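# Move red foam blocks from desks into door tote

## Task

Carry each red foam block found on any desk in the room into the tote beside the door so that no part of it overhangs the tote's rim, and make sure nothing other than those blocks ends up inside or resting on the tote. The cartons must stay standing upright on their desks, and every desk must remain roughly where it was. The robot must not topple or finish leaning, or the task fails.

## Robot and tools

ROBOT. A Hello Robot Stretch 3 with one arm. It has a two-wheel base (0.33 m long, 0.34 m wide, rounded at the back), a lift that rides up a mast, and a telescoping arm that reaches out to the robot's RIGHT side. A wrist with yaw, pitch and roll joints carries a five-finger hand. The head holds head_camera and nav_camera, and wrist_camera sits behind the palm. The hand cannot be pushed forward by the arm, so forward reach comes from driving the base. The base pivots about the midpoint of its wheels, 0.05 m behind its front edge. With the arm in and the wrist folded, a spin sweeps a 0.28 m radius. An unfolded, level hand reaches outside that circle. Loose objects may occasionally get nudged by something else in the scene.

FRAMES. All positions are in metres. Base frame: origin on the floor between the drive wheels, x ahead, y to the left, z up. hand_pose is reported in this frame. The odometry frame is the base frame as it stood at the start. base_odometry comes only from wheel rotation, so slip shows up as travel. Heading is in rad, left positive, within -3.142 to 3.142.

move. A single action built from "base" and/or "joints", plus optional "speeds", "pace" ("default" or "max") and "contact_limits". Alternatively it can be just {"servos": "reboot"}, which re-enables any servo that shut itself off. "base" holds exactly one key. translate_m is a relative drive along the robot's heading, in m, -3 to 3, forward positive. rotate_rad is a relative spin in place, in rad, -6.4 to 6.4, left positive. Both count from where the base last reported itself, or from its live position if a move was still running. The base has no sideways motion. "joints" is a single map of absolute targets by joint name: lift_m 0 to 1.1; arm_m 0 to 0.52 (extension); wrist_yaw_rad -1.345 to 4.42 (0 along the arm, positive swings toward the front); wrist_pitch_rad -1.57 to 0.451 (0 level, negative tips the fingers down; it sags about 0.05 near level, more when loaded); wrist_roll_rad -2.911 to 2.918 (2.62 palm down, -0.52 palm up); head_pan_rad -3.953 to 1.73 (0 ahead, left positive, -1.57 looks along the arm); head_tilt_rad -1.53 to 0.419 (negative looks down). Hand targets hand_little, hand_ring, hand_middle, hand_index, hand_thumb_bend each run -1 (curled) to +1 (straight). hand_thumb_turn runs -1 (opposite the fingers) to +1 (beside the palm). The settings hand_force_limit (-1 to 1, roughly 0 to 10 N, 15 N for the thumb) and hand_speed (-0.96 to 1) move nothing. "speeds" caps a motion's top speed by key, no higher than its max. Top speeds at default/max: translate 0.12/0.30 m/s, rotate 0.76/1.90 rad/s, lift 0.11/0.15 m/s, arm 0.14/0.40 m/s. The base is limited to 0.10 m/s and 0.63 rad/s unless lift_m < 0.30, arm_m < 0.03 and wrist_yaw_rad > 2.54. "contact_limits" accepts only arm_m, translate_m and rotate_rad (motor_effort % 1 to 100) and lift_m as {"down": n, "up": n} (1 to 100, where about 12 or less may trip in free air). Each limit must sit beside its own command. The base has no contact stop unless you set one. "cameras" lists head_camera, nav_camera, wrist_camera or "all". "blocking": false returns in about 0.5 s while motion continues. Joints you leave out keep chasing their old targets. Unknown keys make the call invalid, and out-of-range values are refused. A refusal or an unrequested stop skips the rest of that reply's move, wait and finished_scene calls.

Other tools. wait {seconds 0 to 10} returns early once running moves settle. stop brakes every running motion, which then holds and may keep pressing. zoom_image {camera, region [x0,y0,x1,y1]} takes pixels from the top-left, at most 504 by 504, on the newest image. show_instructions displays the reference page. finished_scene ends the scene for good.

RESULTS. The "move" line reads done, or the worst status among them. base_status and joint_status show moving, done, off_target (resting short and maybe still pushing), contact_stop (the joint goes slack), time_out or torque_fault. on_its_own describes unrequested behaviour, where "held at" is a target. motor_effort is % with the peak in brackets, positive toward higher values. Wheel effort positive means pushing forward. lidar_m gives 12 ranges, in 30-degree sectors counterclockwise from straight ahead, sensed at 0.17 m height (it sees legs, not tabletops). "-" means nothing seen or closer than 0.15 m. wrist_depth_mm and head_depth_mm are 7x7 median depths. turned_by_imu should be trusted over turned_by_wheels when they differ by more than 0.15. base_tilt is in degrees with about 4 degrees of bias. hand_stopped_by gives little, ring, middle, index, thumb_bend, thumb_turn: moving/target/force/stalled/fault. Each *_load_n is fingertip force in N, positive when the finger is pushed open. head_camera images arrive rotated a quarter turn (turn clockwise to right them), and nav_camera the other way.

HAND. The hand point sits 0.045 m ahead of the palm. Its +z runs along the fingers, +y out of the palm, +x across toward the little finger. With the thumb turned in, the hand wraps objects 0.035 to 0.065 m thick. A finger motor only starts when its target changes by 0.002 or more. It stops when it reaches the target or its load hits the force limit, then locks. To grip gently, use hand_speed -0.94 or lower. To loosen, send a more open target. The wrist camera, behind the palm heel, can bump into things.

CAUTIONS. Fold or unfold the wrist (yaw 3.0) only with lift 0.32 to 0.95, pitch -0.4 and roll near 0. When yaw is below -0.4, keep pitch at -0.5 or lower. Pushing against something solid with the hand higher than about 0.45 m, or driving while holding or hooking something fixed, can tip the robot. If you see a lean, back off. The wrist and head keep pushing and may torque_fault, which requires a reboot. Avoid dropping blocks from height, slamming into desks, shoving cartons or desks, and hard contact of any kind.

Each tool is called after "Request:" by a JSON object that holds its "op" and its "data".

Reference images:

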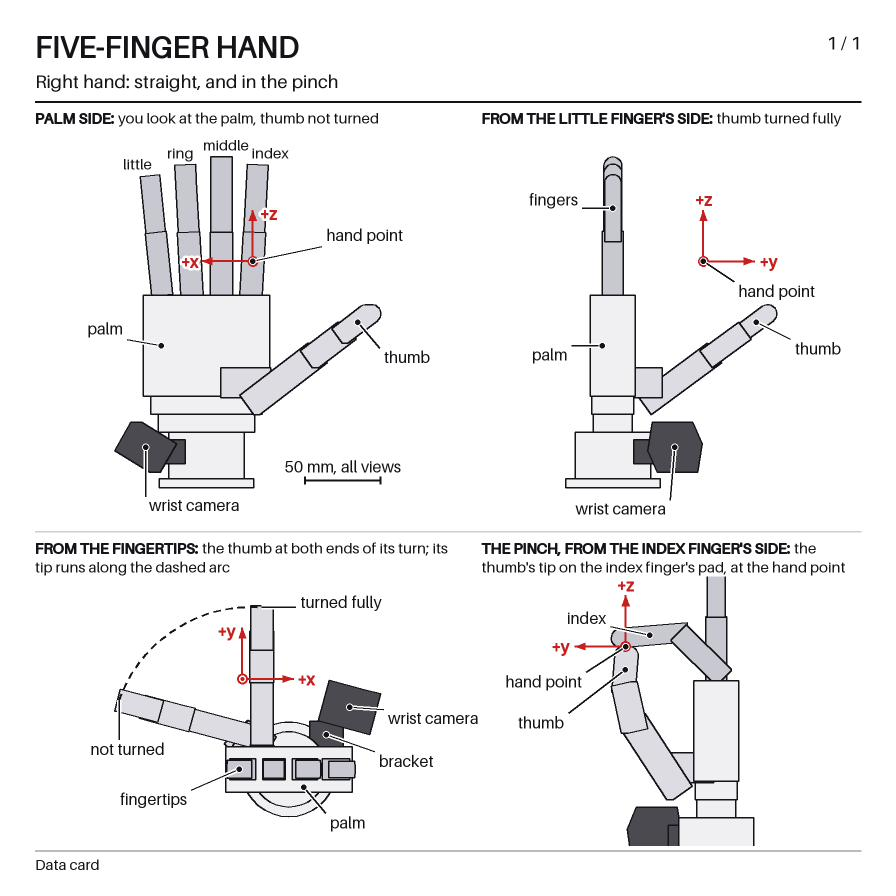

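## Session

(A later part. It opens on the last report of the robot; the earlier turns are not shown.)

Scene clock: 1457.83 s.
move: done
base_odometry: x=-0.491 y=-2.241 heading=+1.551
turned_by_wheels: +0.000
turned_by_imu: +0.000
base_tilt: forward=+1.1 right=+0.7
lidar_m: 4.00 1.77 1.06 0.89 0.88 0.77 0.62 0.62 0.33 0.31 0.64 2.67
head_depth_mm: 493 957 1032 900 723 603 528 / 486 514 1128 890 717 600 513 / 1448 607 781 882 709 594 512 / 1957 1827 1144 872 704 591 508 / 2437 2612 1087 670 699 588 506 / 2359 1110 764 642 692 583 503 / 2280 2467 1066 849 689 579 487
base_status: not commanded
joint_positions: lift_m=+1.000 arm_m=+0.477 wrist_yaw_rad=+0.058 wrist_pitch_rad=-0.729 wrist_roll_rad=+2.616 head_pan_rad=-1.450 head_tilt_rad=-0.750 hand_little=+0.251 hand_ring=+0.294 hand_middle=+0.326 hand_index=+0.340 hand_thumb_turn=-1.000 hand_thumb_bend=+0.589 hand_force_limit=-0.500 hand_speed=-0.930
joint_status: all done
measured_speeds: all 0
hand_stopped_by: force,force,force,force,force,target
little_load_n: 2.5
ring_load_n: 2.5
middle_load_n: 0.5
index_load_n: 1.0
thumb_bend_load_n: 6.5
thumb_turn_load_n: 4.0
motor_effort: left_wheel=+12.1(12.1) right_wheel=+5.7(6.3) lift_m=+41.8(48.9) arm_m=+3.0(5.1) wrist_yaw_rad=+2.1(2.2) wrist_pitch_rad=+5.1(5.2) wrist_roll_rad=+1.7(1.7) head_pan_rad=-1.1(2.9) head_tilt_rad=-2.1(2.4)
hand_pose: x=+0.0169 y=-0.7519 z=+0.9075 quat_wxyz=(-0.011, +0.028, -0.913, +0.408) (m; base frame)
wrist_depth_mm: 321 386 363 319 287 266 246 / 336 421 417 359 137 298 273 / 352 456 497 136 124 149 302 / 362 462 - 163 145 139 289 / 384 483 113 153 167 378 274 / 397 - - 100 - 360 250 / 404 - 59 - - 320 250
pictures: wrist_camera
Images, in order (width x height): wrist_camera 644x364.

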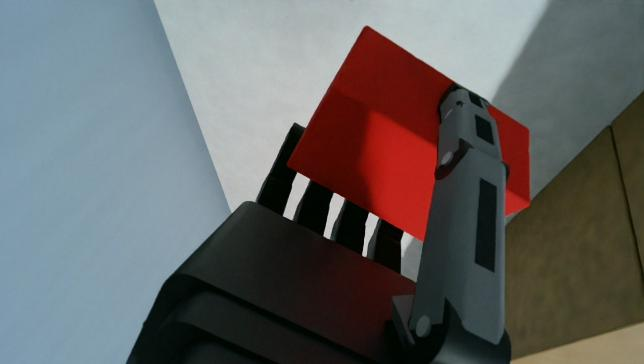

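Request:
{"op": "move", "data": {"joints": {"arm_m": 0.0, "wrist_yaw_rad": -0.028}}}

Request:
{"op": "move", "data": {"base": {"rotate_rad": 0.263}}}

Request:
{"op": "move", "data": {"base": {"translate_m": 1.0}, "contact_limits": {"translate_m": 40}}}

Request:
{"op": "move", "data": {"base": {"translate_m": 1.08}, "joints": {"lift_m": 0.4}, "cameras": ["head_camera"]}}

Scene clock: 1481.37 s.
move: done
base_odometry: x=-0.491 y=-2.241 heading=+1.551
turned_by_wheels: +0.000
turned_by_imu: +0.001
base_tilt: forward=+1.1 right=+0.7
lidar_m: 3.98 1.77 1.06 0.89 0.88 0.76 0.62 0.62 0.33 0.31 0.64 2.68
head_depth_mm: 951 994 1035 - - - 517 / 1149 1208 1177 - - - 494 / 1452 1505 1163 913 - - 493 / 1958 1829 1148 874 704 552 508 / 2426 2593 1089 666 701 587 506 / 2356 1112 768 641 692 583 503 / 2286 2448 1067 848 689 579 489
base_status: not commanded
joint_positions: lift_m=+1.000 arm_m=+0.000 wrist_yaw_rad=-0.026 wrist_pitch_rad=-0.729 wrist_roll_rad=+2.616 head_pan_rad=-1.450 head_tilt_rad=-0.750 hand_little=+0.251 hand_ring=+0.294 hand_middle=+0.326 hand_index=+0.340 hand_thumb_turn=-1.000 hand_thumb_bend=+0.589 hand_force_limit=-0.500 hand_speed=-0.930
joint_status: all done
measured_speeds: all 0
hand_stopped_by: force,force,force,force,force,target
little_load_n: 2.5
ring_load_n: 2.0
middle_load_n: 0.5
index_load_n: 1.5
thumb_bend_load_n: 6.0
thumb_turn_load_n: 3.5
motor_effort: left_wheel=+11.3(11.9) right_wheel=+5.2(6.0) lift_m=+28.2(36.6) arm_m=-24.7(28.4) wrist_yaw_rad=-2.2(6.5) wrist_pitch_rad=+5.1(5.2) wrist_roll_rad=+1.6(1.8) head_pan_rad=-0.8(2.5) head_tilt_rad=-1.0(2.2)
hand_pose: x=+0.0059 y=-0.2777 z=+0.9076 quat_wxyz=(+0.006, -0.011, -0.913, +0.408) (m; base frame)
wrist_depth_mm: 441 407 364 320 292 268 247 / 461 485 430 362 137 298 275 / 480 548 505 136 123 150 309 / 499 - - 162 145 139 352 / 500 - 113 153 168 461 413 / 503 - - 101 - 543 - / - - 59 - - - -
pictures: none

Scene clock: 1482.83 s.
move: done
base_odometry: x=-0.491 y=-2.240 heading=+1.813
turned_by_wheels: +0.262
turned_by_imu: +0.260
base_tilt: forward=+1.1 right=+0.7
lidar_m: 3.68 1.06 0.95 0.88 0.89 0.66 0.62 0.63 0.31 0.41 0.64 3.37
head_depth_mm: 1750 1614 1192 - - - 495 / 2356 2291 1185 - - - 493 / 2401 2565 1026 661 - - 492 / 2395 1467 819 660 703 553 508 / 2382 2585 1132 866 699 575 506 / 2366 2712 2514 922 694 537 502 / 2415 2709 2452 1913 1557 594 500
base_status: done
joint_positions: lift_m=+1.000 arm_m=+0.000 wrist_yaw_rad=-0.026 wrist_pitch_rad=-0.729 wrist_roll_rad=+2.616 head_pan_rad=-1.450 head_tilt_rad=-0.750 hand_little=+0.251 hand_ring=+0.294 hand_middle=+0.326 hand_index=+0.340 hand_thumb_turn=-1.000 hand_thumb_bend=+0.589 hand_force_limit=-0.500 hand_speed=-0.930
joint_status: not commanded
measured_speeds: all 0
hand_stopped_by: force,force,force,force,force,target
little_load_n: 2.5
ring_load_n: 2.5
middle_load_n: 0.5
index_load_n: 1.0
thumb_bend_load_n: 6.0
thumb_turn_load_n: 4.0
motor_effort: left_wheel=-13.5(17.2) right_wheel=+10.2(14.7) lift_m=+26.0(28.4) arm_m=-21.5(25.0) wrist_yaw_rad=-1.9(2.9) wrist_pitch_rad=+5.0(5.1) wrist_roll_rad=+1.6(1.8) head_pan_rad=-0.4(2.0) head_tilt_rad=-1.5(2.0)
hand_pose: x=+0.0058 y=-0.2777 z=+0.9076 quat_wxyz=(+0.006, -0.011, -0.913, +0.408) (m; base frame)
wrist_depth_mm: 460 409 362 321 288 267 248 / 532 494 421 365 137 290 236 / - 577 514 136 124 149 267 / - - - 163 145 140 - / - - 113 152 167 - - / - - - 100 - - - / - - 59 - - - -
pictures: none

Scene clock: 1493.97 s.
move: done
base_odometry: x=-0.731 y=-1.270 heading=+1.813
turned_by_wheels: +0.000
turned_by_imu: +0.000
base_tilt: forward=+1.2 right=+0.7
lidar_m: 2.70 1.59 0.96 0.67 1.00 1.27 1.16 1.04 1.82 2.32 2.67 3.02
head_depth_mm: 2314 2618 2667 - - - 1119 / 2332 2596 2664 - - - 1114 / 2305 2577 2619 2049 - - 1115 / 2263 2602 2567 1969 1584 1247 1148 / 2043 2556 2436 1947 1573 1319 1141 / 1716 2602 2515 1922 1568 1318 1136 / 1727 2612 2478 1897 1550 1309 1134
base_status: done
joint_positions: lift_m=+1.000 arm_m=+0.000 wrist_yaw_rad=-0.026 wrist_pitch_rad=-0.729 wrist_roll_rad=+2.616 head_pan_rad=-1.450 head_tilt_rad=-0.750 hand_little=+0.251 hand_ring=+0.294 hand_middle=+0.326 hand_index=+0.340 hand_thumb_turn=-1.000 hand_thumb_bend=+0.589 hand_force_limit=-0.500 hand_speed=-0.930
joint_status: not commanded
measured_speeds: all 0
hand_stopped_by: force,force,force,force,force,target
little_load_n: 2.5
ring_load_n: 2.0
middle_load_n: 0.5
index_load_n: 1.0
thumb_bend_load_n: 6.0
thumb_turn_load_n: 3.5
motor_effort: left_wheel=+8.3(16.9) right_wheel=+6.3(14.3) lift_m=+15.6(25.8) arm_m=-1.4(22.2) wrist_yaw_rad=-2.2(2.5) wrist_pitch_rad=+5.0(5.2) wrist_roll_rad=+1.5(1.8) head_pan_rad=-0.5(1.9) head_tilt_rad=-1.5(1.9)
contact_limits: translate_m 40 (maximum 100)
hand_pose: x=+0.0058 y=-0.2777 z=+0.9076 quat_wxyz=(+0.006, -0.011, -0.913, +0.408) (m; base frame)
wrist_depth_mm: - - - - 968 909 854 / - - - 131 137 - 920 / - - - 137 124 149 - / - - - 162 146 140 - / - - 114 153 167 - - / - - - 100 - - - / - - 59 - - - -
pictures: none

Scene clock: 1505.87 s.
move: done
base_odometry: x=-0.990 y=-0.221 heading=+1.813
turned_by_wheels: +0.000
turned_by_imu: -0.001
base_tilt: forward=+1.2 right=+0.8
lidar_m: 1.62 1.79 1.18 1.11 1.12 1.35 2.22 2.41 2.38 2.19 2.19 2.05
head_depth_mm: 1637 2456 2499 2023 1625 1362 1172 / 1616 2496 2634 1996 1619 1351 1160 / 1607 2482 2593 1984 1609 1341 1157 / 1602 2493 2556 1966 1585 1338 1151 / 1773 2455 2439 1946 1578 1321 1142 / 2105 2490 2502 1920 1563 1318 1137 / 2213 2491 2491 1911 1551 1306 1127
base_status: done
joint_positions: lift_m=+0.400 arm_m=+0.000 wrist_yaw_rad=-0.026 wrist_pitch_rad=-0.729 wrist_roll_rad=+2.616 head_pan_rad=-1.450 head_tilt_rad=-0.750 hand_little=+0.251 hand_ring=+0.294 hand_middle=+0.326 hand_index=+0.340 hand_thumb_turn=-1.000 hand_thumb_bend=+0.589 hand_force_limit=-0.500 hand_speed=-0.930
joint_status: all done
measured_speeds: all 0
hand_stopped_by: force,force,force,force,force,target
little_load_n: 2.5
ring_load_n: 2.5
middle_load_n: 0.5
index_load_n: 1.0
thumb_bend_load_n: 6.0
thumb_turn_load_n: 3.5
motor_effort: left_wheel=+13.2(17.1) right_wheel=+2.0(10.6) lift_m=+15.6(25.2) arm_m=+20.4(20.4) wrist_yaw_rad=-2.1(2.9) wrist_pitch_rad=+5.1(5.2) wrist_roll_rad=+1.6(1.8) head_pan_rad=+0.7(2.0) head_tilt_rad=-0.1(1.3)
hand_pose: x=+0.0058 y=-0.2777 z=+0.3076 quat_wxyz=(+0.006, -0.011, -0.913, +0.408) (m; base frame)
wrist_depth_mm: 641 568 498 452 406 377 345 / 791 687 590 507 137 417 382 / - 845 704 136 123 149 435 / - - 891 163 146 140 499 / - - 114 154 167 640 576 / - - - 100 - 770 684 / - - 59 - - - 871
pictures: head_camera (sideways)
Images, in order (width x height): head_camera 896x504.

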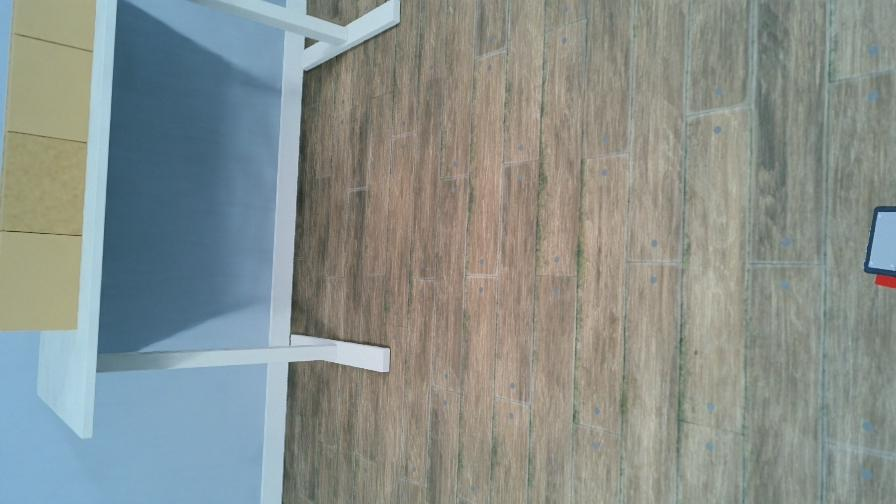

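Request:
{"op": "move", "data": {"base": {"rotate_rad": -2.994}, "joints": {"head_pan_rad": -1.5, "head_tilt_rad": -0.8}, "cameras": ["head_camera","wrist_camera"]}}

Scene clock: 1517.80 s.
move: done
base_odometry: x=-0.990 y=-0.222 heading=-1.180
turned_by_wheels: -2.993
turned_by_imu: -2.959
base_tilt: forward=+1.1 right=+0.7
lidar_m: 2.00 2.57 2.39 2.18 2.79 2.05 1.63 1.46 1.11 1.11 0.87 1.39
head_depth_mm: 901 1014 1143 1350 1512 1331 1151 / 913 1027 1190 1379 1515 1318 1143 / 920 1047 1201 1422 1541 1283 1129 / 933 1062 1222 1451 1526 1274 786 / 943 1077 1244 1480 1516 1266 1120 / 938 1041 1138 1243 1404 1277 1119 / 740 851 952 1459 1413 1269 1111
base_status: done
joint_positions: lift_m=+0.400 arm_m=+0.000 wrist_yaw_rad=-0.026 wrist_pitch_rad=-0.729 wrist_roll_rad=+2.616 head_pan_rad=-1.500 head_tilt_rad=-0.800 hand_little=+0.251 hand_ring=+0.294 hand_middle=+0.326 hand_index=+0.340 hand_thumb_turn=-1.000 hand_thumb_bend=+0.589 hand_force_limit=-0.500 hand_speed=-0.930
joint_status: all done
measured_speeds: all 0
hand_stopped_by: force,force,force,force,force,target
little_load_n: 2.5
ring_load_n: 2.0
middle_load_n: 0.0
index_load_n: 1.0
thumb_bend_load_n: 6.0
thumb_turn_load_n: 3.5
motor_effort: left_wheel=+14.6(19.1) right_wheel=-9.8(11.9) lift_m=+17.1(17.2) arm_m=+3.4(23.2) wrist_yaw_rad=-1.2(2.7) wrist_pitch_rad=+5.0(5.2) wrist_roll_rad=+1.7(1.8) head_pan_rad=-2.4(4.2) head_tilt_rad=-4.4(8.2)
hand_pose: x=+0.0058 y=-0.2778 z=+0.3076 quat_wxyz=(+0.006, -0.011, -0.913, +0.408) (m; base frame)
wrist_depth_mm: 656 573 508 456 407 382 348 / 798 680 588 506 137 424 383 / 880 847 718 136 123 149 434 / - 894 867 162 145 140 493 / 760 865 114 153 167 643 578 / 745 - - 100 - 772 678 / 698 - 59 - - 785 817
pictures: head_camera (sideways), wrist_camera
Images, in order (width x height): head_camera 896x504, wrist_camera 644x364.

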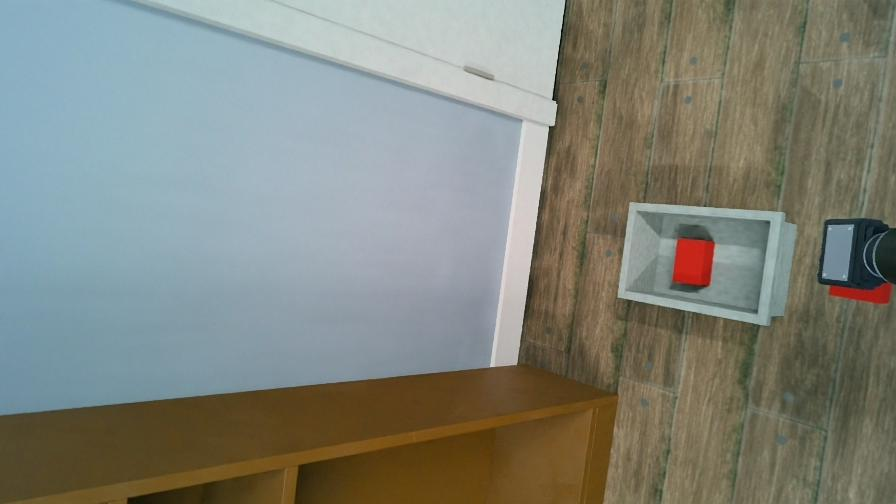

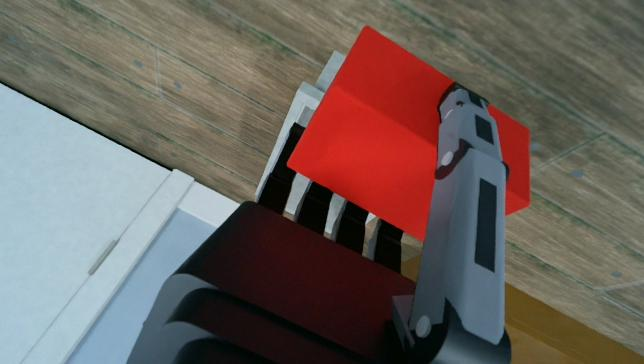

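Request:
{"op": "move", "data": {"joints": {"arm_m": 0.31, "wrist_pitch_rad": -0.88, "lift_m": 0.26}, "speeds": {"wrist_pitch_rad": 0.3}, "contact_limits": {"lift_m": {"down": 15}}, "cameras": ["head_camera","wrist_camera"]}}

Request:
{"op": "zoom_image", "data": {"camera": "head_camera", "region": [560, 120, 840, 360]}}

Scene clock: 1544.17 s.
move: done
base_odometry: x=-0.990 y=-0.222 heading=-1.180
turned_by_wheels: +0.000
turned_by_imu: +0.001
base_tilt: forward=+1.1 right=+0.7
lidar_m: 2.01 2.57 2.37 2.19 2.79 2.06 1.62 1.46 1.11 0.52 0.87 1.39
head_depth_mm: 900 1012 1138 1348 1521 1323 1145 / 908 1032 1190 1378 1515 1317 1141 / 920 1045 1203 1419 1539 861 758 / 932 1062 1224 1449 1451 1059 1129 / 944 1074 1247 1477 1517 1271 1120 / 934 1043 1138 1238 1401 1283 1121 / 741 847 951 1457 1409 1274 1109
base_status: not commanded
joint_positions: lift_m=+0.260 arm_m=+0.310 wrist_yaw_rad=-0.026 wrist_pitch_rad=-0.908 wrist_roll_rad=+2.616 head_pan_rad=-1.500 head_tilt_rad=-0.800 hand_little=+0.251 hand_ring=+0.294 hand_middle=+0.326 hand_index=+0.339 hand_thumb_turn=-1.000 hand_thumb_bend=+0.589 hand_force_limit=-0.500 hand_speed=-0.930
joint_status: all done
measured_speeds: all 0
hand_stopped_by: force,force,force,force,force,target
little_load_n: 2.5
ring_load_n: 2.0
middle_load_n: -1.0
index_load_n: 0.5
thumb_bend_load_n: 6.0
thumb_turn_load_n: 3.5
motor_effort: left_wheel=+12.8(15.1) right_wheel=-9.3(10.9) lift_m=+41.2(41.3) arm_m=+24.6(26.7) wrist_yaw_rad=-1.6(2.4) wrist_pitch_rad=+4.9(6.2) wrist_roll_rad=+1.5(1.7) head_pan_rad=-1.8(4.1) head_tilt_rad=-3.5(4.4)
contact_limits: lift_m down 15 (down: maximum 72; up: maximum 65)
hand_pose: x=+0.0069 y=-0.5445 z=+0.1477 quat_wxyz=(+0.005, -0.011, -0.946, +0.325) (m; base frame)
wrist_depth_mm: 347 319 294 268 251 236 221 / 407 362 323 238 137 255 241 / 487 421 363 138 123 150 265 / 579 505 270 162 145 139 294 / 564 596 117 153 168 345 332 / 530 - - 100 - 414 381 / 482 - 59 - - 455 447
pictures: head_camera (sideways), wrist_camera
Images, in order (width x height): head_camera 896x504, wrist_camera 644x364.

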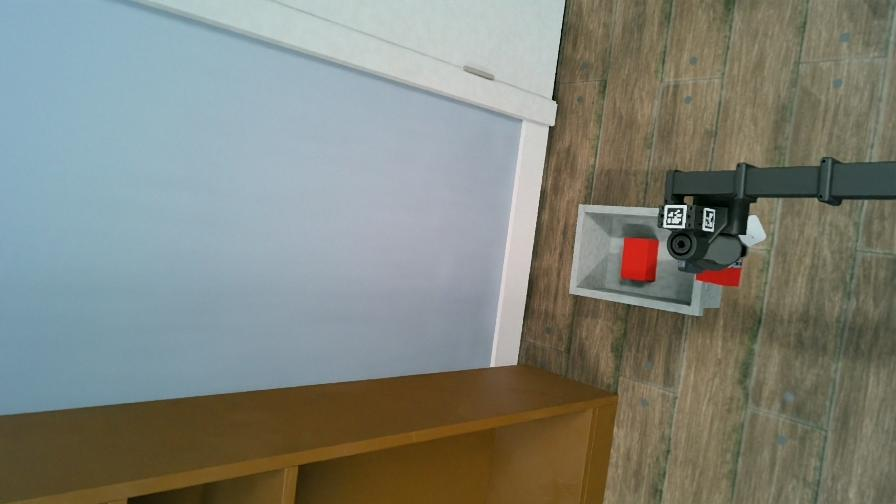

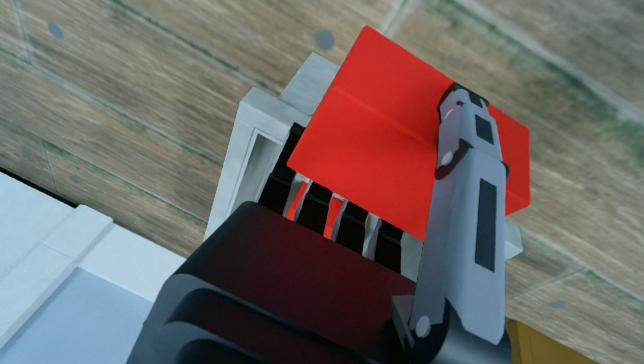

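Scaled by 1.800 from the camera's 896x504 image, which has a finer 1280x720 frame.

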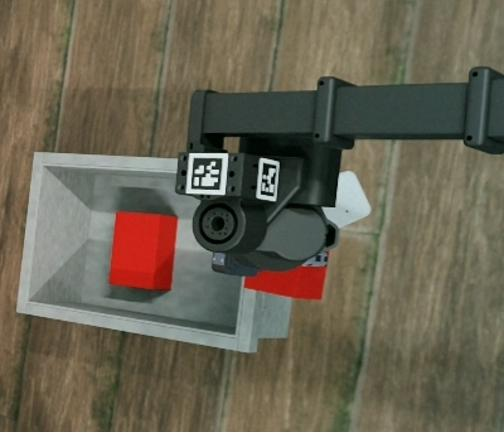

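Request:
{"op": "move", "data": {"joints": {"lift_m": 0.36}}}

Request:
{"op": "move", "data": {"joints": {"arm_m": 0.443}, "cameras": ["head_camera","wrist_camera"]}}

Request:
{"op": "zoom_image", "data": {"camera": "head_camera", "region": [520, 120, 800, 360]}}

Scene clock: 1560.10 s.
move: done
base_odometry: x=-0.990 y=-0.222 heading=-1.180
turned_by_wheels: +0.000
turned_by_imu: +0.001
base_tilt: forward=+1.1 right=+0.7
lidar_m: 2.01 2.58 2.38 2.19 2.79 2.05 1.63 1.46 1.11 1.11 0.87 1.39
head_depth_mm: 897 1013 1137 1350 1514 1319 1149 / 912 1029 1184 1378 1521 1317 1143 / 923 1045 1208 1423 1535 783 646 / 933 1059 1226 1449 1451 1044 1129 / 945 1072 1242 1481 1521 1271 1123 / 936 1042 1143 1235 1401 1283 1116 / 742 849 954 1459 1406 1276 1109
base_status: not commanded
joint_positions: lift_m=+0.360 arm_m=+0.310 wrist_yaw_rad=-0.026 wrist_pitch_rad=-0.903 wrist_roll_rad=+2.616 head_pan_rad=-1.500 head_tilt_rad=-0.800 hand_little=+0.251 hand_ring=+0.294 hand_middle=+0.326 hand_index=+0.339 hand_thumb_turn=-1.000 hand_thumb_bend=+0.589 hand_force_limit=-0.500 hand_speed=-0.930
joint_status: all done
measured_speeds: all 0
hand_stopped_by: force,force,force,force,force,target
little_load_n: 2.5
ring_load_n: 2.5
middle_load_n: 0.5
index_load_n: 1.5
thumb_bend_load_n: 6.0
thumb_turn_load_n: 3.5
motor_effort: left_wheel=+13.7(14.1) right_wheel=-9.5(10.7) lift_m=+41.7(47.8) arm_m=+12.4(24.0) wrist_yaw_rad=-1.8(2.4) wrist_pitch_rad=+4.1(4.9) wrist_roll_rad=+1.5(1.7) head_pan_rad=-1.1(3.6) head_tilt_rad=-3.2(3.9)
hand_pose: x=+0.0069 y=-0.5457 z=+0.2482 quat_wxyz=(+0.005, -0.011, -0.945, +0.327) (m; base frame)
wrist_depth_mm: 482 436 396 357 342 322 304 / 546 498 453 268 135 346 326 / 635 584 512 138 123 150 362 / 585 651 606 162 145 140 401 / 561 639 114 154 167 495 456 / 514 - - 100 - 534 524 / 486 - 59 - - 479 515
pictures: none

Scene clock: 1562.33 s.
move: done
base_odometry: x=-0.990 y=-0.222 heading=-1.180
turned_by_wheels: +0.000
turned_by_imu: +0.000
base_tilt: forward=+1.2 right=+0.7
lidar_m: 2.00 2.57 2.38 2.19 2.79 2.05 1.63 1.46 1.11 1.11 0.87 1.39
head_depth_mm: 900 1016 1137 1347 1521 1324 1144 / 910 1032 1187 1379 1523 1320 1141 / 924 1045 1201 1419 900 1224 652 / 933 1059 1225 1448 1387 1246 1127 / 941 1074 1247 1475 1516 1263 1124 / 937 1042 1135 1238 1408 1282 1116 / 741 849 951 1460 1418 1276 1109
base_status: not commanded
joint_positions: lift_m=+0.360 arm_m=+0.443 wrist_yaw_rad=-0.026 wrist_pitch_rad=-0.903 wrist_roll_rad=+2.616 head_pan_rad=-1.500 head_tilt_rad=-0.800 hand_little=+0.251 hand_ring=+0.294 hand_middle=+0.326 hand_index=+0.339 hand_thumb_turn=-1.000 hand_thumb_bend=+0.589 hand_force_limit=-0.500 hand_speed=-0.930
joint_status: all done
measured_speeds: all 0
hand_stopped_by: force,force,force,force,force,target
little_load_n: 2.5
ring_load_n: 2.5
middle_load_n: 0.5
index_load_n: 1.5
thumb_bend_load_n: 6.0
thumb_turn_load_n: 3.5
motor_effort: left_wheel=+13.4(14.0) right_wheel=-9.5(10.3) lift_m=+38.1(41.8) arm_m=+23.4(26.8) wrist_yaw_rad=-1.3(2.1) wrist_pitch_rad=+4.0(4.1) wrist_roll_rad=+1.5(1.7) head_pan_rad=-1.1(3.1) head_tilt_rad=-3.1(3.7)
hand_pose: x=+0.0069 y=-0.6788 z=+0.2482 quat_wxyz=(+0.005, -0.011, -0.945, +0.327) (m; base frame)
wrist_depth_mm: 474 438 401 268 - - 224 / 539 497 443 274 135 283 322 / 524 555 516 138 123 146 363 / 483 551 594 162 145 139 401 / 469 483 117 153 168 479 440 / 424 - - 100 - 471 395 / 396 - 59 - - 423 361
pictures: head_camera (sideways), wrist_camera
Images, in order (width x height): head_camera 896x504, wrist_camera 644x364.

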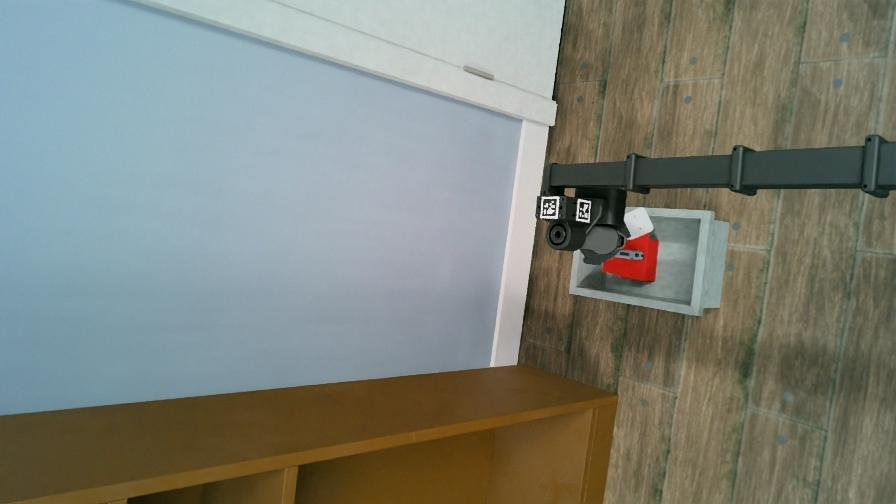

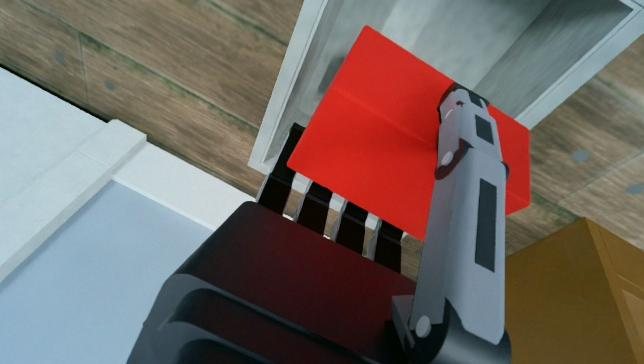

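Scaled by 1.800 from the camera's 896x504 image, which has a finer 1280x720 frame.

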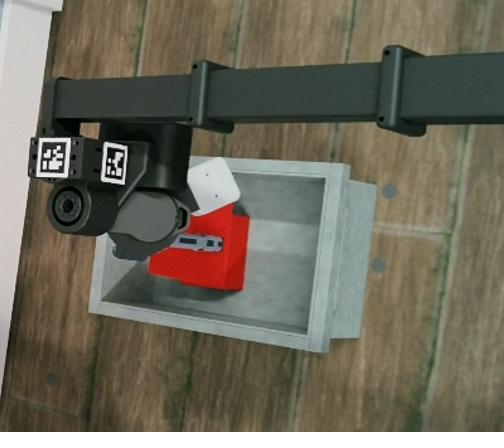

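Request:
{"op": "move", "data": {"joints": {"lift_m": 0.22}, "speeds": {"lift_m": 0.06}, "contact_limits": {"lift_m": {"down": 13}}, "cameras": ["head_camera","wrist_camera"]}}

Request:
{"op": "zoom_image", "data": {"camera": "head_camera", "region": [520, 120, 800, 360]}}

Scene clock: 1599.53 s.
move: done
base_odometry: x=-0.990 y=-0.222 heading=-1.180
turned_by_wheels: +0.000
turned_by_imu: +0.001
base_tilt: forward=+1.1 right=+0.7
lidar_m: 2.01 2.57 2.37 2.19 2.78 2.06 1.63 1.46 1.11 1.11 0.87 1.40
head_depth_mm: 901 1011 1136 1347 1522 1324 1149 / 910 1028 1186 1378 1527 1311 1144 / 924 1044 1202 1420 1544 1233 1088 / 933 1059 1223 1447 1448 1222 1132 / 944 1074 1245 1475 1511 1267 1121 / 937 1043 1135 1241 1412 1281 1115 / 739 848 950 1454 1414 1272 1109
base_status: not commanded
joint_positions: lift_m=+0.220 arm_m=+0.443 wrist_yaw_rad=-0.026 wrist_pitch_rad=-0.903 wrist_roll_rad=+2.616 head_pan_rad=-1.500 head_tilt_rad=-0.800 hand_little=+0.251 hand_ring=+0.294 hand_middle=+0.326 hand_index=+0.339 hand_thumb_turn=-1.000 hand_thumb_bend=+0.589 hand_force_limit=-0.500 hand_speed=-0.930
joint_status: all done
measured_speeds: all 0
hand_stopped_by: force,force,force,force,force,target
little_load_n: 2.5
ring_load_n: 2.5
middle_load_n: 0.0
index_load_n: 1.5
thumb_bend_load_n: 6.0
thumb_turn_load_n: 3.5
motor_effort: left_wheel=+13.0(13.9) right_wheel=-8.9(10.1) lift_m=+17.0(29.3) arm_m=+19.0(23.5) wrist_yaw_rad=-1.4(2.1) wrist_pitch_rad=+3.7(4.0) wrist_roll_rad=+1.5(1.7) head_pan_rad=-1.6(3.4) head_tilt_rad=-2.3(3.2)
contact_limits: lift_m down 13 (down: maximum 72; up: maximum 65)
hand_pose: x=+0.0069 y=-0.6788 z=+0.1082 quat_wxyz=(+0.005, -0.011, -0.945, +0.327) (m; base frame)
wrist_depth_mm: 297 275 123 173 - - 90 / 342 308 149 186 134 - 182 / 410 358 188 137 123 143 180 / 471 438 197 163 145 136 160 / 442 492 116 153 168 187 149 / 425 - - 100 - 180 323 / 400 - 59 - - 406 356
pictures: head_camera (sideways), wrist_camera
Images, in order (width x height): head_camera 896x504, wrist_camera 644x364.

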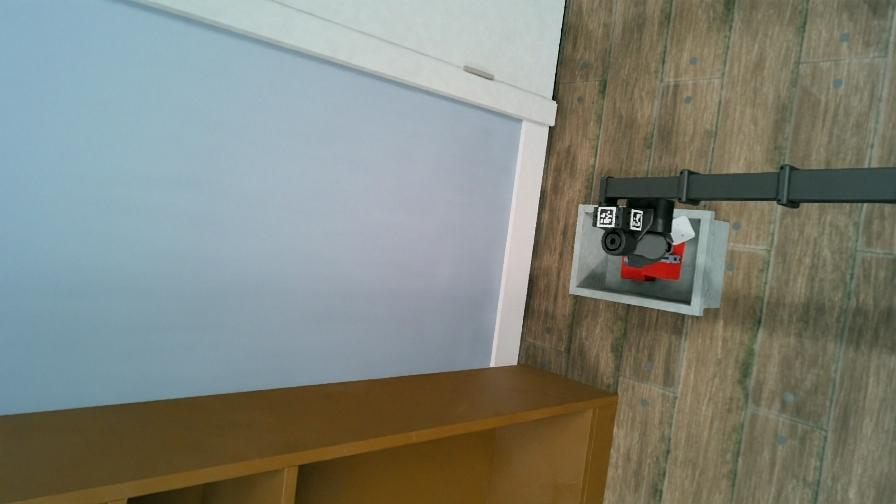

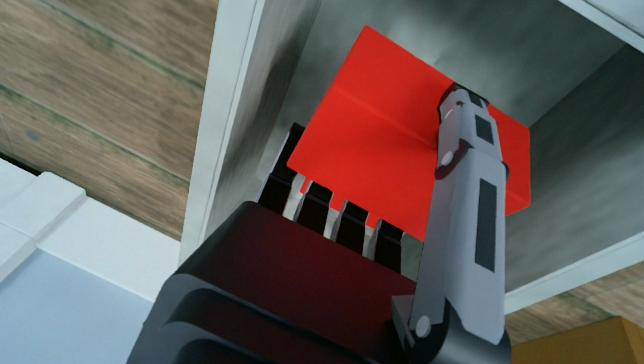

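Scaled by 1.800 from the camera's 896x504 image, which has a finer 1280x720 frame.

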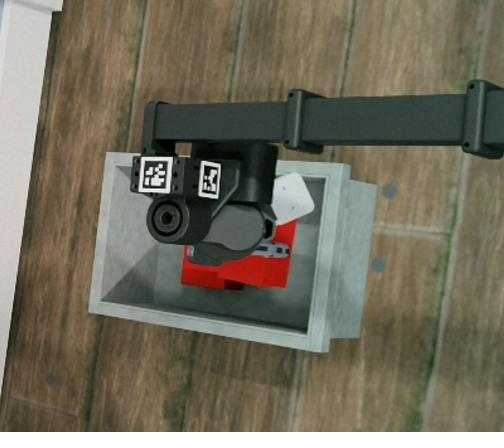

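Request:
{"op": "move", "data": {"joints": {"lift_m": 0.157}, "speeds": {"lift_m": 0.03}, "contact_limits": {"lift_m": {"down": 12}}, "cameras": ["head_camera","wrist_camera"]}}

Request:
{"op": "zoom_image", "data": {"camera": "head_camera", "region": [520, 120, 800, 360]}}

Scene clock: 1610.90 s.
move: done
base_odometry: x=-0.990 y=-0.222 heading=-1.180
turned_by_wheels: +0.000
turned_by_imu: +0.001
base_tilt: forward=+1.2 right=+0.8
lidar_m: 2.00 2.57 2.38 2.19 2.79 2.06 1.63 1.47 1.11 1.11 0.87 1.39
head_depth_mm: 899 1013 1137 1345 1520 1327 1146 / 911 1029 1185 1376 1518 1315 1142 / 923 1043 1203 1428 1532 1254 1075 / 937 1058 1223 1453 1454 1220 1125 / 947 1076 1249 1481 1514 1268 1120 / 937 1045 1139 1238 1407 1281 1115 / 739 851 952 1459 1407 1272 1109
base_status: not commanded
joint_positions: lift_m=+0.157 arm_m=+0.443 wrist_yaw_rad=-0.026 wrist_pitch_rad=-0.903 wrist_roll_rad=+2.616 head_pan_rad=-1.500 head_tilt_rad=-0.800 hand_little=+0.251 hand_ring=+0.294 hand_middle=+0.326 hand_index=+0.339 hand_thumb_turn=-1.000 hand_thumb_bend=+0.589 hand_force_limit=-0.500 hand_speed=-0.930
joint_status: all done
measured_speeds: all 0
hand_stopped_by: force,force,force,force,force,target
little_load_n: 2.5
ring_load_n: 2.5
middle_load_n: 0.5
index_load_n: 1.0
thumb_bend_load_n: 6.0
thumb_turn_load_n: 3.5
motor_effort: left_wheel=+13.3(14.3) right_wheel=-9.5(10.1) lift_m=+15.6(28.9) arm_m=+10.9(15.4) wrist_yaw_rad=-1.4(2.3) wrist_pitch_rad=+4.0(4.1) wrist_roll_rad=+1.5(1.7) head_pan_rad=-2.1(3.7) head_tilt_rad=-2.1(2.4)
contact_limits: lift_m down 12 (down: maximum 72; up: maximum 65)
hand_pose: x=+0.0069 y=-0.6789 z=+0.0452 quat_wxyz=(+0.005, -0.011, -0.945, +0.328) (m; base frame)
wrist_depth_mm: - 64 95 166 - - - / - 72 124 179 134 - - / - 85 150 137 123 146 - / 384 107 160 164 145 133 159 / 442 128 120 153 168 186 148 / 411 - - 100 - 173 138 / 397 - 59 - - 155 128
pictures: head_camera (sideways), wrist_camera
Images, in order (width x height): head_camera 896x504, wrist_camera 644x364.

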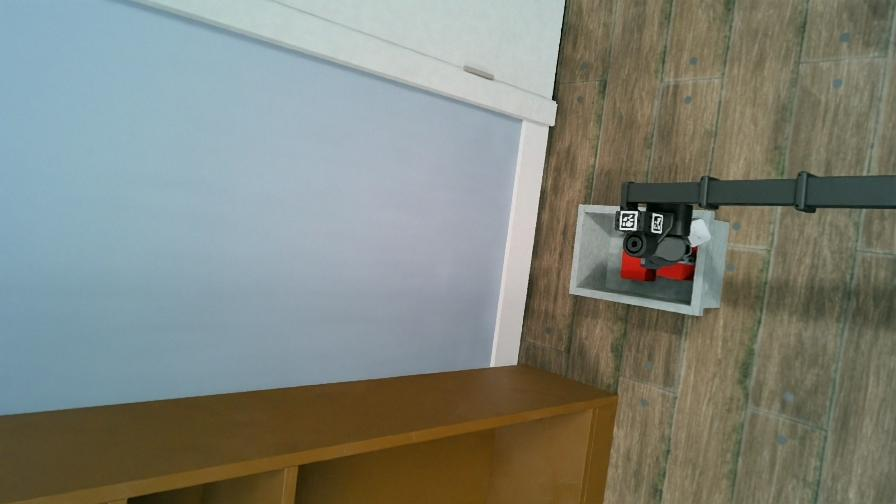

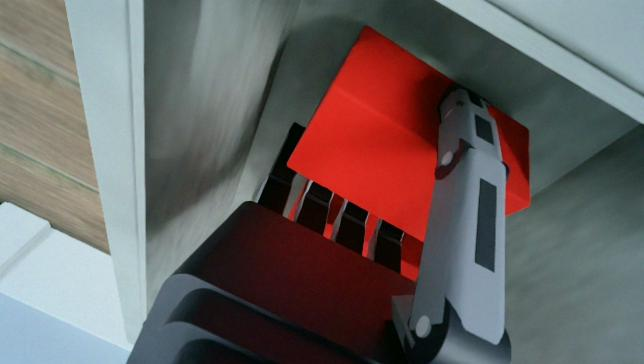

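Scaled by 1.800 from the camera's 896x504 image, which has a finer 1280x720 frame.

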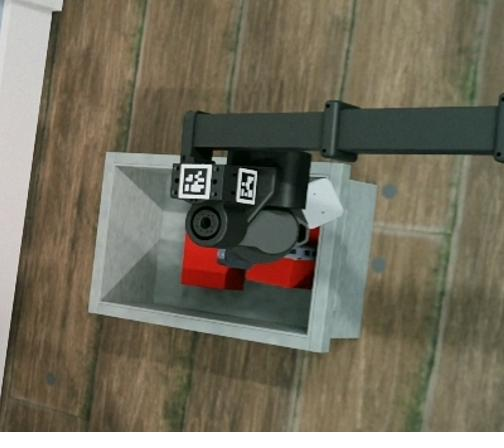

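Request:
{"op": "move", "data": {"joints": {"lift_m": 0.148}, "speeds": {"lift_m": 0.02}, "contact_limits": {"lift_m": {"down": 12}}}}

Request:
{"op": "move", "data": {"joints": {"hand_index": 0.42, "hand_middle": 0.42, "hand_ring": 0.42, "hand_little": 0.45, "hand_thumb_bend": 0.72, "hand_speed": -0.9}, "cameras": ["wrist_camera"]}}

Scene clock: 1617.30 s.
move: done
base_odometry: x=-0.990 y=-0.222 heading=-1.180
turned_by_wheels: +0.000
turned_by_imu: +0.000
base_tilt: forward=+1.1 right=+0.8
lidar_m: 2.00 2.56 2.38 2.19 2.80 2.05 1.63 1.46 1.11 1.12 0.87 1.40
head_depth_mm: 900 1015 1137 1344 1522 1325 1148 / 910 1030 1188 1377 1518 1317 1142 / 924 1046 1207 1414 1539 1253 861 / 934 1058 1224 1443 1453 1220 1127 / 943 1075 1251 1471 1513 1268 1123 / 934 1043 1139 1241 1406 1283 1118 / 743 848 951 1457 1412 1273 1112
base_status: not commanded
joint_positions: lift_m=+0.148 arm_m=+0.443 wrist_yaw_rad=-0.027 wrist_pitch_rad=-0.902 wrist_roll_rad=+2.616 head_pan_rad=-1.500 head_tilt_rad=-0.800 hand_little=+0.251 hand_ring=+0.294 hand_middle=+0.326 hand_index=+0.339 hand_thumb_turn=-1.000 hand_thumb_bend=+0.590 hand_force_limit=-0.500 hand_speed=-0.930
joint_status: all done
measured_speeds: all 0
hand_stopped_by: force,force,force,force,force,target
little_load_n: 2.0
ring_load_n: 1.5
middle_load_n: -3.5
index_load_n: 0.5
thumb_bend_load_n: 7.5
thumb_turn_load_n: 3.0
motor_effort: left_wheel=+12.4(13.9) right_wheel=-8.7(9.8) lift_m=+8.9(22.1) arm_m=+6.3(7.5) wrist_yaw_rad=-1.2(2.3) wrist_pitch_rad=+3.8(4.0) wrist_roll_rad=+1.4(1.7) head_pan_rad=-1.4(2.5) head_tilt_rad=-1.7(1.9)
contact_limits: lift_m down 12 (down: maximum 72; up: maximum 65)
hand_pose: x=+0.0068 y=-0.6790 z=+0.0363 quat_wxyz=(+0.005, -0.012, -0.945, +0.328) (m; base frame)
wrist_depth_mm: - 66 95 162 - - - / - 71 123 172 133 - - / - 83 150 137 123 107 - / - 88 160 164 144 135 170 / - 107 120 153 168 183 148 / 413 - - 100 - 173 137 / 396 - 59 - - 155 128
pictures: none

Scene clock: 1618.70 s.
move: done
base_odometry: x=-0.990 y=-0.222 heading=-1.180
turned_by_wheels: +0.000
turned_by_imu: +0.000
base_tilt: forward=+1.1 right=+0.7
lidar_m: 2.01 2.57 2.38 2.19 2.79 2.06 1.63 1.46 1.11 1.12 0.87 1.39
head_depth_mm: 899 1013 1142 1346 1522 1319 1149 / 911 1027 1185 1383 1513 1316 1144 / 920 1047 1203 1421 1529 1253 861 / 933 1056 1225 1445 1447 1219 1132 / 943 1075 1245 1473 1508 1262 1124 / 935 1046 1141 1242 1405 1277 1118 / 742 849 952 1455 1415 1278 1108
base_status: not commanded
joint_positions: lift_m=+0.148 arm_m=+0.443 wrist_yaw_rad=-0.027 wrist_pitch_rad=-0.897 wrist_roll_rad=+2.617 head_pan_rad=-1.500 head_tilt_rad=-0.800 hand_little=+0.450 hand_ring=+0.420 hand_middle=+0.419 hand_index=+0.420 hand_thumb_turn=-1.000 hand_thumb_bend=+0.720 hand_force_limit=-0.500 hand_speed=-0.900
joint_status: all done
measured_speeds: all 0
hand_stopped_by: target,target,target,target,target,target
little_load_n: 0.0
ring_load_n: 0.0
middle_load_n: -4.0
index_load_n: 0.0
thumb_bend_load_n: 0.0
thumb_turn_load_n: 0.0
motor_effort: left_wheel=+13.0(13.7) right_wheel=-8.8(9.6) lift_m=+21.9(21.9) arm_m=+3.5(6.4) wrist_yaw_rad=-1.1(1.8) wrist_pitch_rad=+2.8(3.8) wrist_roll_rad=+1.3(1.6) head_pan_rad=-1.3(3.2) head_tilt_rad=-1.5(1.9)
contact_limits: lift_m down 12 (down: maximum 72; up: maximum 65)
hand_pose: x=+0.0069 y=-0.6804 z=+0.0368 quat_wxyz=(+0.005, -0.012, -0.944, +0.330) (m; base frame)
wrist_depth_mm: - 67 83 - - - - / - 72 121 - - - - / - 84 150 144 - - - / - 89 165 165 151 - - / - 111 120 155 171 181 157 / 411 - - 100 113 171 137 / 395 - 59 - - 154 128
pictures: wrist_camera
Images, in order (width x height): wrist_camera 644x364.

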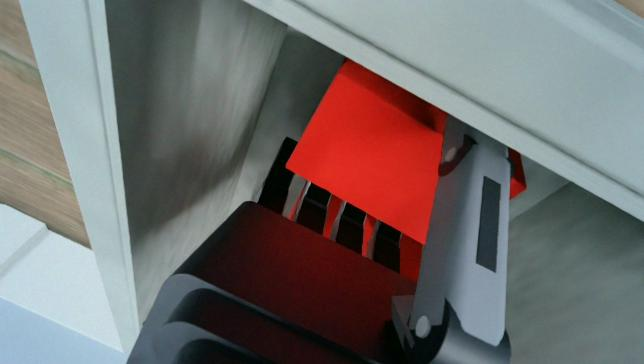

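Request:
{"op": "move", "data": {"joints": {"lift_m": 0.19}, "speeds": {"lift_m": 0.03}, "cameras": ["wrist_camera","head_camera"]}}

Request:
{"op": "zoom_image", "data": {"camera": "head_camera", "region": [520, 120, 800, 360]}}

Scene clock: 1632.33 s.
move: done
base_odometry: x=-0.990 y=-0.222 heading=-1.180
turned_by_wheels: +0.000
turned_by_imu: +0.001
base_tilt: forward=+1.1 right=+0.7
lidar_m: 2.00 2.57 2.38 2.19 2.79 2.05 1.63 1.46 1.11 1.11 0.87 1.39
head_depth_mm: 901 1015 1138 1344 1522 1325 1148 / 911 1036 1185 1378 1522 1314 1141 / 923 1045 1199 1425 1534 1228 1078 / 934 1060 1223 1452 1449 1218 1128 / 944 1075 1244 1477 1520 1264 1121 / 936 1044 1139 1240 1404 1270 1120 / 742 849 950 1456 1409 1275 1110
base_status: not commanded
joint_positions: lift_m=+0.190 arm_m=+0.443 wrist_yaw_rad=-0.027 wrist_pitch_rad=-0.897 wrist_roll_rad=+2.617 head_pan_rad=-1.500 head_tilt_rad=-0.800 hand_little=+0.450 hand_ring=+0.420 hand_middle=+0.419 hand_index=+0.420 hand_thumb_turn=-1.000 hand_thumb_bend=+0.720 hand_force_limit=-0.500 hand_speed=-0.900
joint_status: all done
measured_speeds: all 0
hand_stopped_by: target,target,target,target,target,target
little_load_n: 0.0
ring_load_n: 0.0
middle_load_n: 0.0
index_load_n: 0.0
thumb_bend_load_n: 0.0
thumb_turn_load_n: 0.0
motor_effort: left_wheel=+12.9(13.3) right_wheel=-8.6(9.6) lift_m=+42.1(46.8) arm_m=-3.0(3.1) wrist_yaw_rad=-1.3(2.2) wrist_pitch_rad=+2.9(2.9) wrist_roll_rad=+1.3(1.3) head_pan_rad=-1.0(3.2) head_tilt_rad=-1.2(1.4)
hand_pose: x=+0.0069 y=-0.6803 z=+0.0788 quat_wxyz=(+0.005, -0.012, -0.944, +0.330) (m; base frame)
wrist_depth_mm: 260 246 99 179 171 71 68 / 306 282 122 173 163 115 73 / 354 330 158 187 180 99 182 / 433 384 169 181 194 206 160 / 448 468 120 154 169 184 148 / 432 - - 100 113 172 137 / 387 - 59 - - 159 145
pictures: head_camera (sideways), wrist_camera
Images, in order (width x height): head_camera 896x504, wrist_camera 644x364.

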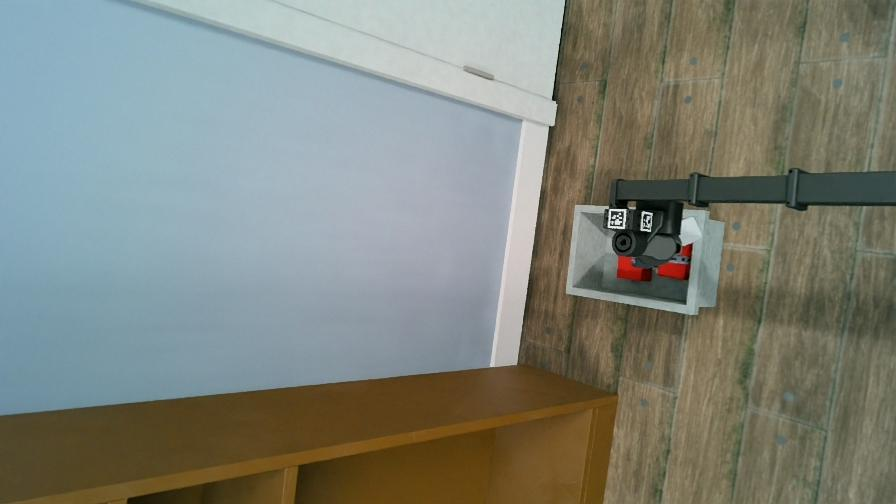

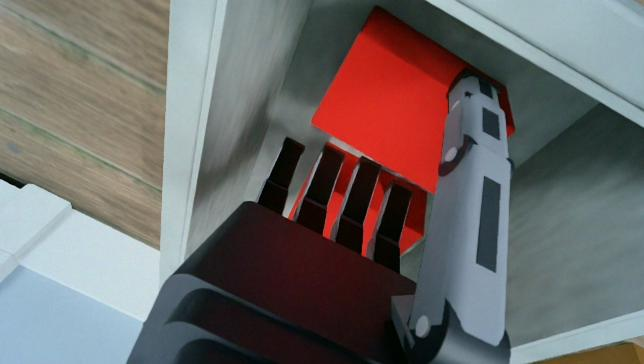

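Scaled by 1.800 from the camera's 896x504 image, which has a finer 1280x720 frame.

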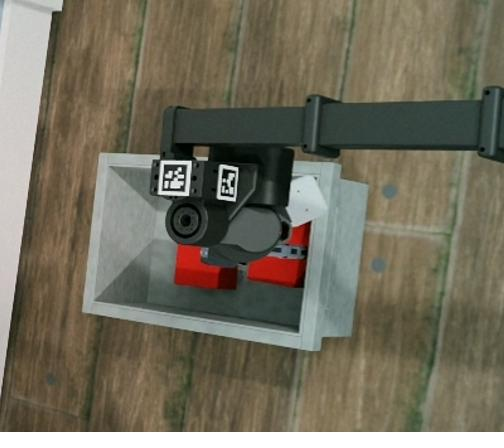

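Released. Raise fully and retract.

Request:
{"op": "move", "data": {"joints": {"lift_m": 0.36}}}

Request:
{"op": "move", "data": {"joints": {"arm_m": 0.05}, "cameras": ["head_camera","wrist_camera"]}}

Request:
{"op": "zoom_image", "data": {"camera": "head_camera", "region": [520, 120, 800, 360]}}

Scene clock: 1638.90 s.
move: done
base_odometry: x=-0.990 y=-0.222 heading=-1.180
turned_by_wheels: +0.000
turned_by_imu: +0.001
base_tilt: forward=+1.1 right=+0.7
lidar_m: 2.00 2.57 2.38 2.19 2.79 2.05 1.63 1.46 1.11 1.11 0.87 1.39
head_depth_mm: 900 1013 1137 1343 1528 1319 1151 / 911 1029 1186 1376 1520 1318 1143 / 922 1046 1205 1418 901 1224 651 / 933 1062 1226 1453 1413 1269 1132 / 945 1073 1246 1477 1522 1266 1121 / 935 1043 1139 1244 1410 1288 1115 / 741 851 950 1449 1408 1276 1108
base_status: not commanded
joint_positions: lift_m=+0.360 arm_m=+0.443 wrist_yaw_rad=-0.027 wrist_pitch_rad=-0.898 wrist_roll_rad=+2.617 head_pan_rad=-1.500 head_tilt_rad=-0.800 hand_little=+0.450 hand_ring=+0.420 hand_middle=+0.419 hand_index=+0.420 hand_thumb_turn=-1.000 hand_thumb_bend=+0.720 hand_force_limit=-0.500 hand_speed=-0.900
joint_status: all done
measured_speeds: all 0
hand_stopped_by: target,target,target,target,target,target
little_load_n: 0.0
ring_load_n: 0.0
middle_load_n: 0.0
index_load_n: 0.5
thumb_bend_load_n: 0.0
thumb_turn_load_n: 0.0
motor_effort: left_wheel=+12.8(13.5) right_wheel=-8.8(9.5) lift_m=+41.3(49.6) arm_m=-11.6(11.6) wrist_yaw_rad=-1.6(2.1) wrist_pitch_rad=+3.0(3.1) wrist_roll_rad=+1.2(1.3) head_pan_rad=-1.8(2.9) head_tilt_rad=-0.3(1.0)
hand_pose: x=+0.0069 y=-0.6802 z=+0.2487 quat_wxyz=(+0.005, -0.012, -0.944, +0.330) (m; base frame)
wrist_depth_mm: 474 434 405 288 299 286 221 / 557 500 449 336 322 268 319 / 536 562 521 316 - 251 367 / - 549 586 181 - 419 402 / 462 482 117 155 169 480 434 / 424 - - 100 114 466 388 / 393 - 59 - - 427 355
pictures: none

Scene clock: 1643.00 s.
move: done
base_odometry: x=-0.990 y=-0.222 heading=-1.180
turned_by_wheels: +0.000
turned_by_imu: +0.001
base_tilt: forward=+1.1 right=+0.7
lidar_m: 2.01 2.58 2.38 2.19 2.78 2.05 1.62 1.46 1.11 1.11 0.87 1.39
head_depth_mm: 898 1015 1144 1343 1522 1322 1149 / 912 1032 1186 1377 1518 1314 1143 / 922 1044 1203 1422 1541 1305 1135 / 935 1060 1222 1454 1446 1273 830 / 947 1078 1246 1476 1518 1264 1123 / 934 1042 1138 1243 1404 1286 1116 / 740 849 951 1458 1416 1276 1111
base_status: not commanded
joint_positions: lift_m=+0.360 arm_m=+0.050 wrist_yaw_rad=-0.027 wrist_pitch_rad=-0.898 wrist_roll_rad=+2.617 head_pan_rad=-1.500 head_tilt_rad=-0.800 hand_little=+0.450 hand_ring=+0.420 hand_middle=+0.419 hand_index=+0.420 hand_thumb_turn=-1.000 hand_thumb_bend=+0.720 hand_force_limit=-0.500 hand_speed=-0.900
joint_status: all done
measured_speeds: all 0
hand_stopped_by: target,target,target,target,target,target
little_load_n: 0.0
ring_load_n: 0.0
middle_load_n: 0.0
index_load_n: 0.0
thumb_bend_load_n: 0.0
thumb_turn_load_n: 0.0
motor_effort: left_wheel=+12.9(13.4) right_wheel=-8.9(9.8) lift_m=+30.4(41.2) arm_m=-24.5(28.1) wrist_yaw_rad=-1.2(2.0) wrist_pitch_rad=+2.9(3.1) wrist_roll_rad=+1.2(1.3) head_pan_rad=-0.3(2.9) head_tilt_rad=-0.1(0.8)
hand_pose: x=+0.0069 y=-0.2872 z=+0.2487 quat_wxyz=(+0.005, -0.012, -0.944, +0.330) (m; base frame)
wrist_depth_mm: 486 439 408 369 345 323 304 / 554 497 457 420 378 347 331 / 665 593 519 462 434 370 362 / 789 695 605 181 197 428 408 / 781 808 114 155 164 487 460 / 732 - - 100 114 579 529 / 675 - 59 - - 670 615
pictures: head_camera (sideways), wrist_camera
Images, in order (width x height): head_camera 896x504, wrist_camera 644x364.

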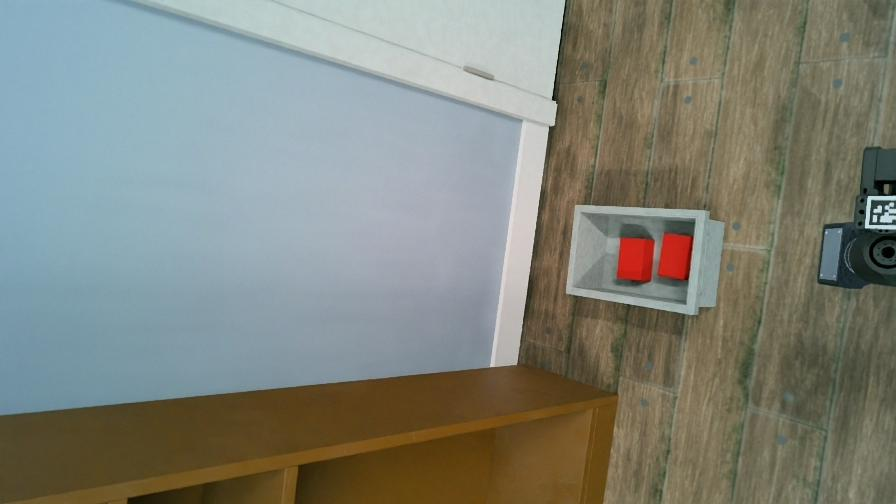

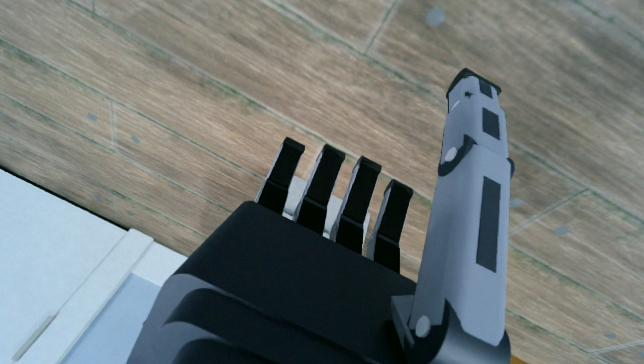

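Scaled by 1.800 from the camera's 896x504 image, which has a finer 1280x720 frame.

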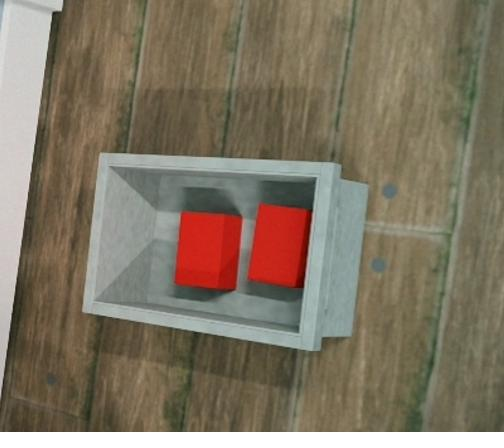

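Request:
{"op": "finished_scene", "data": {}}

The scene is finished: the task was done.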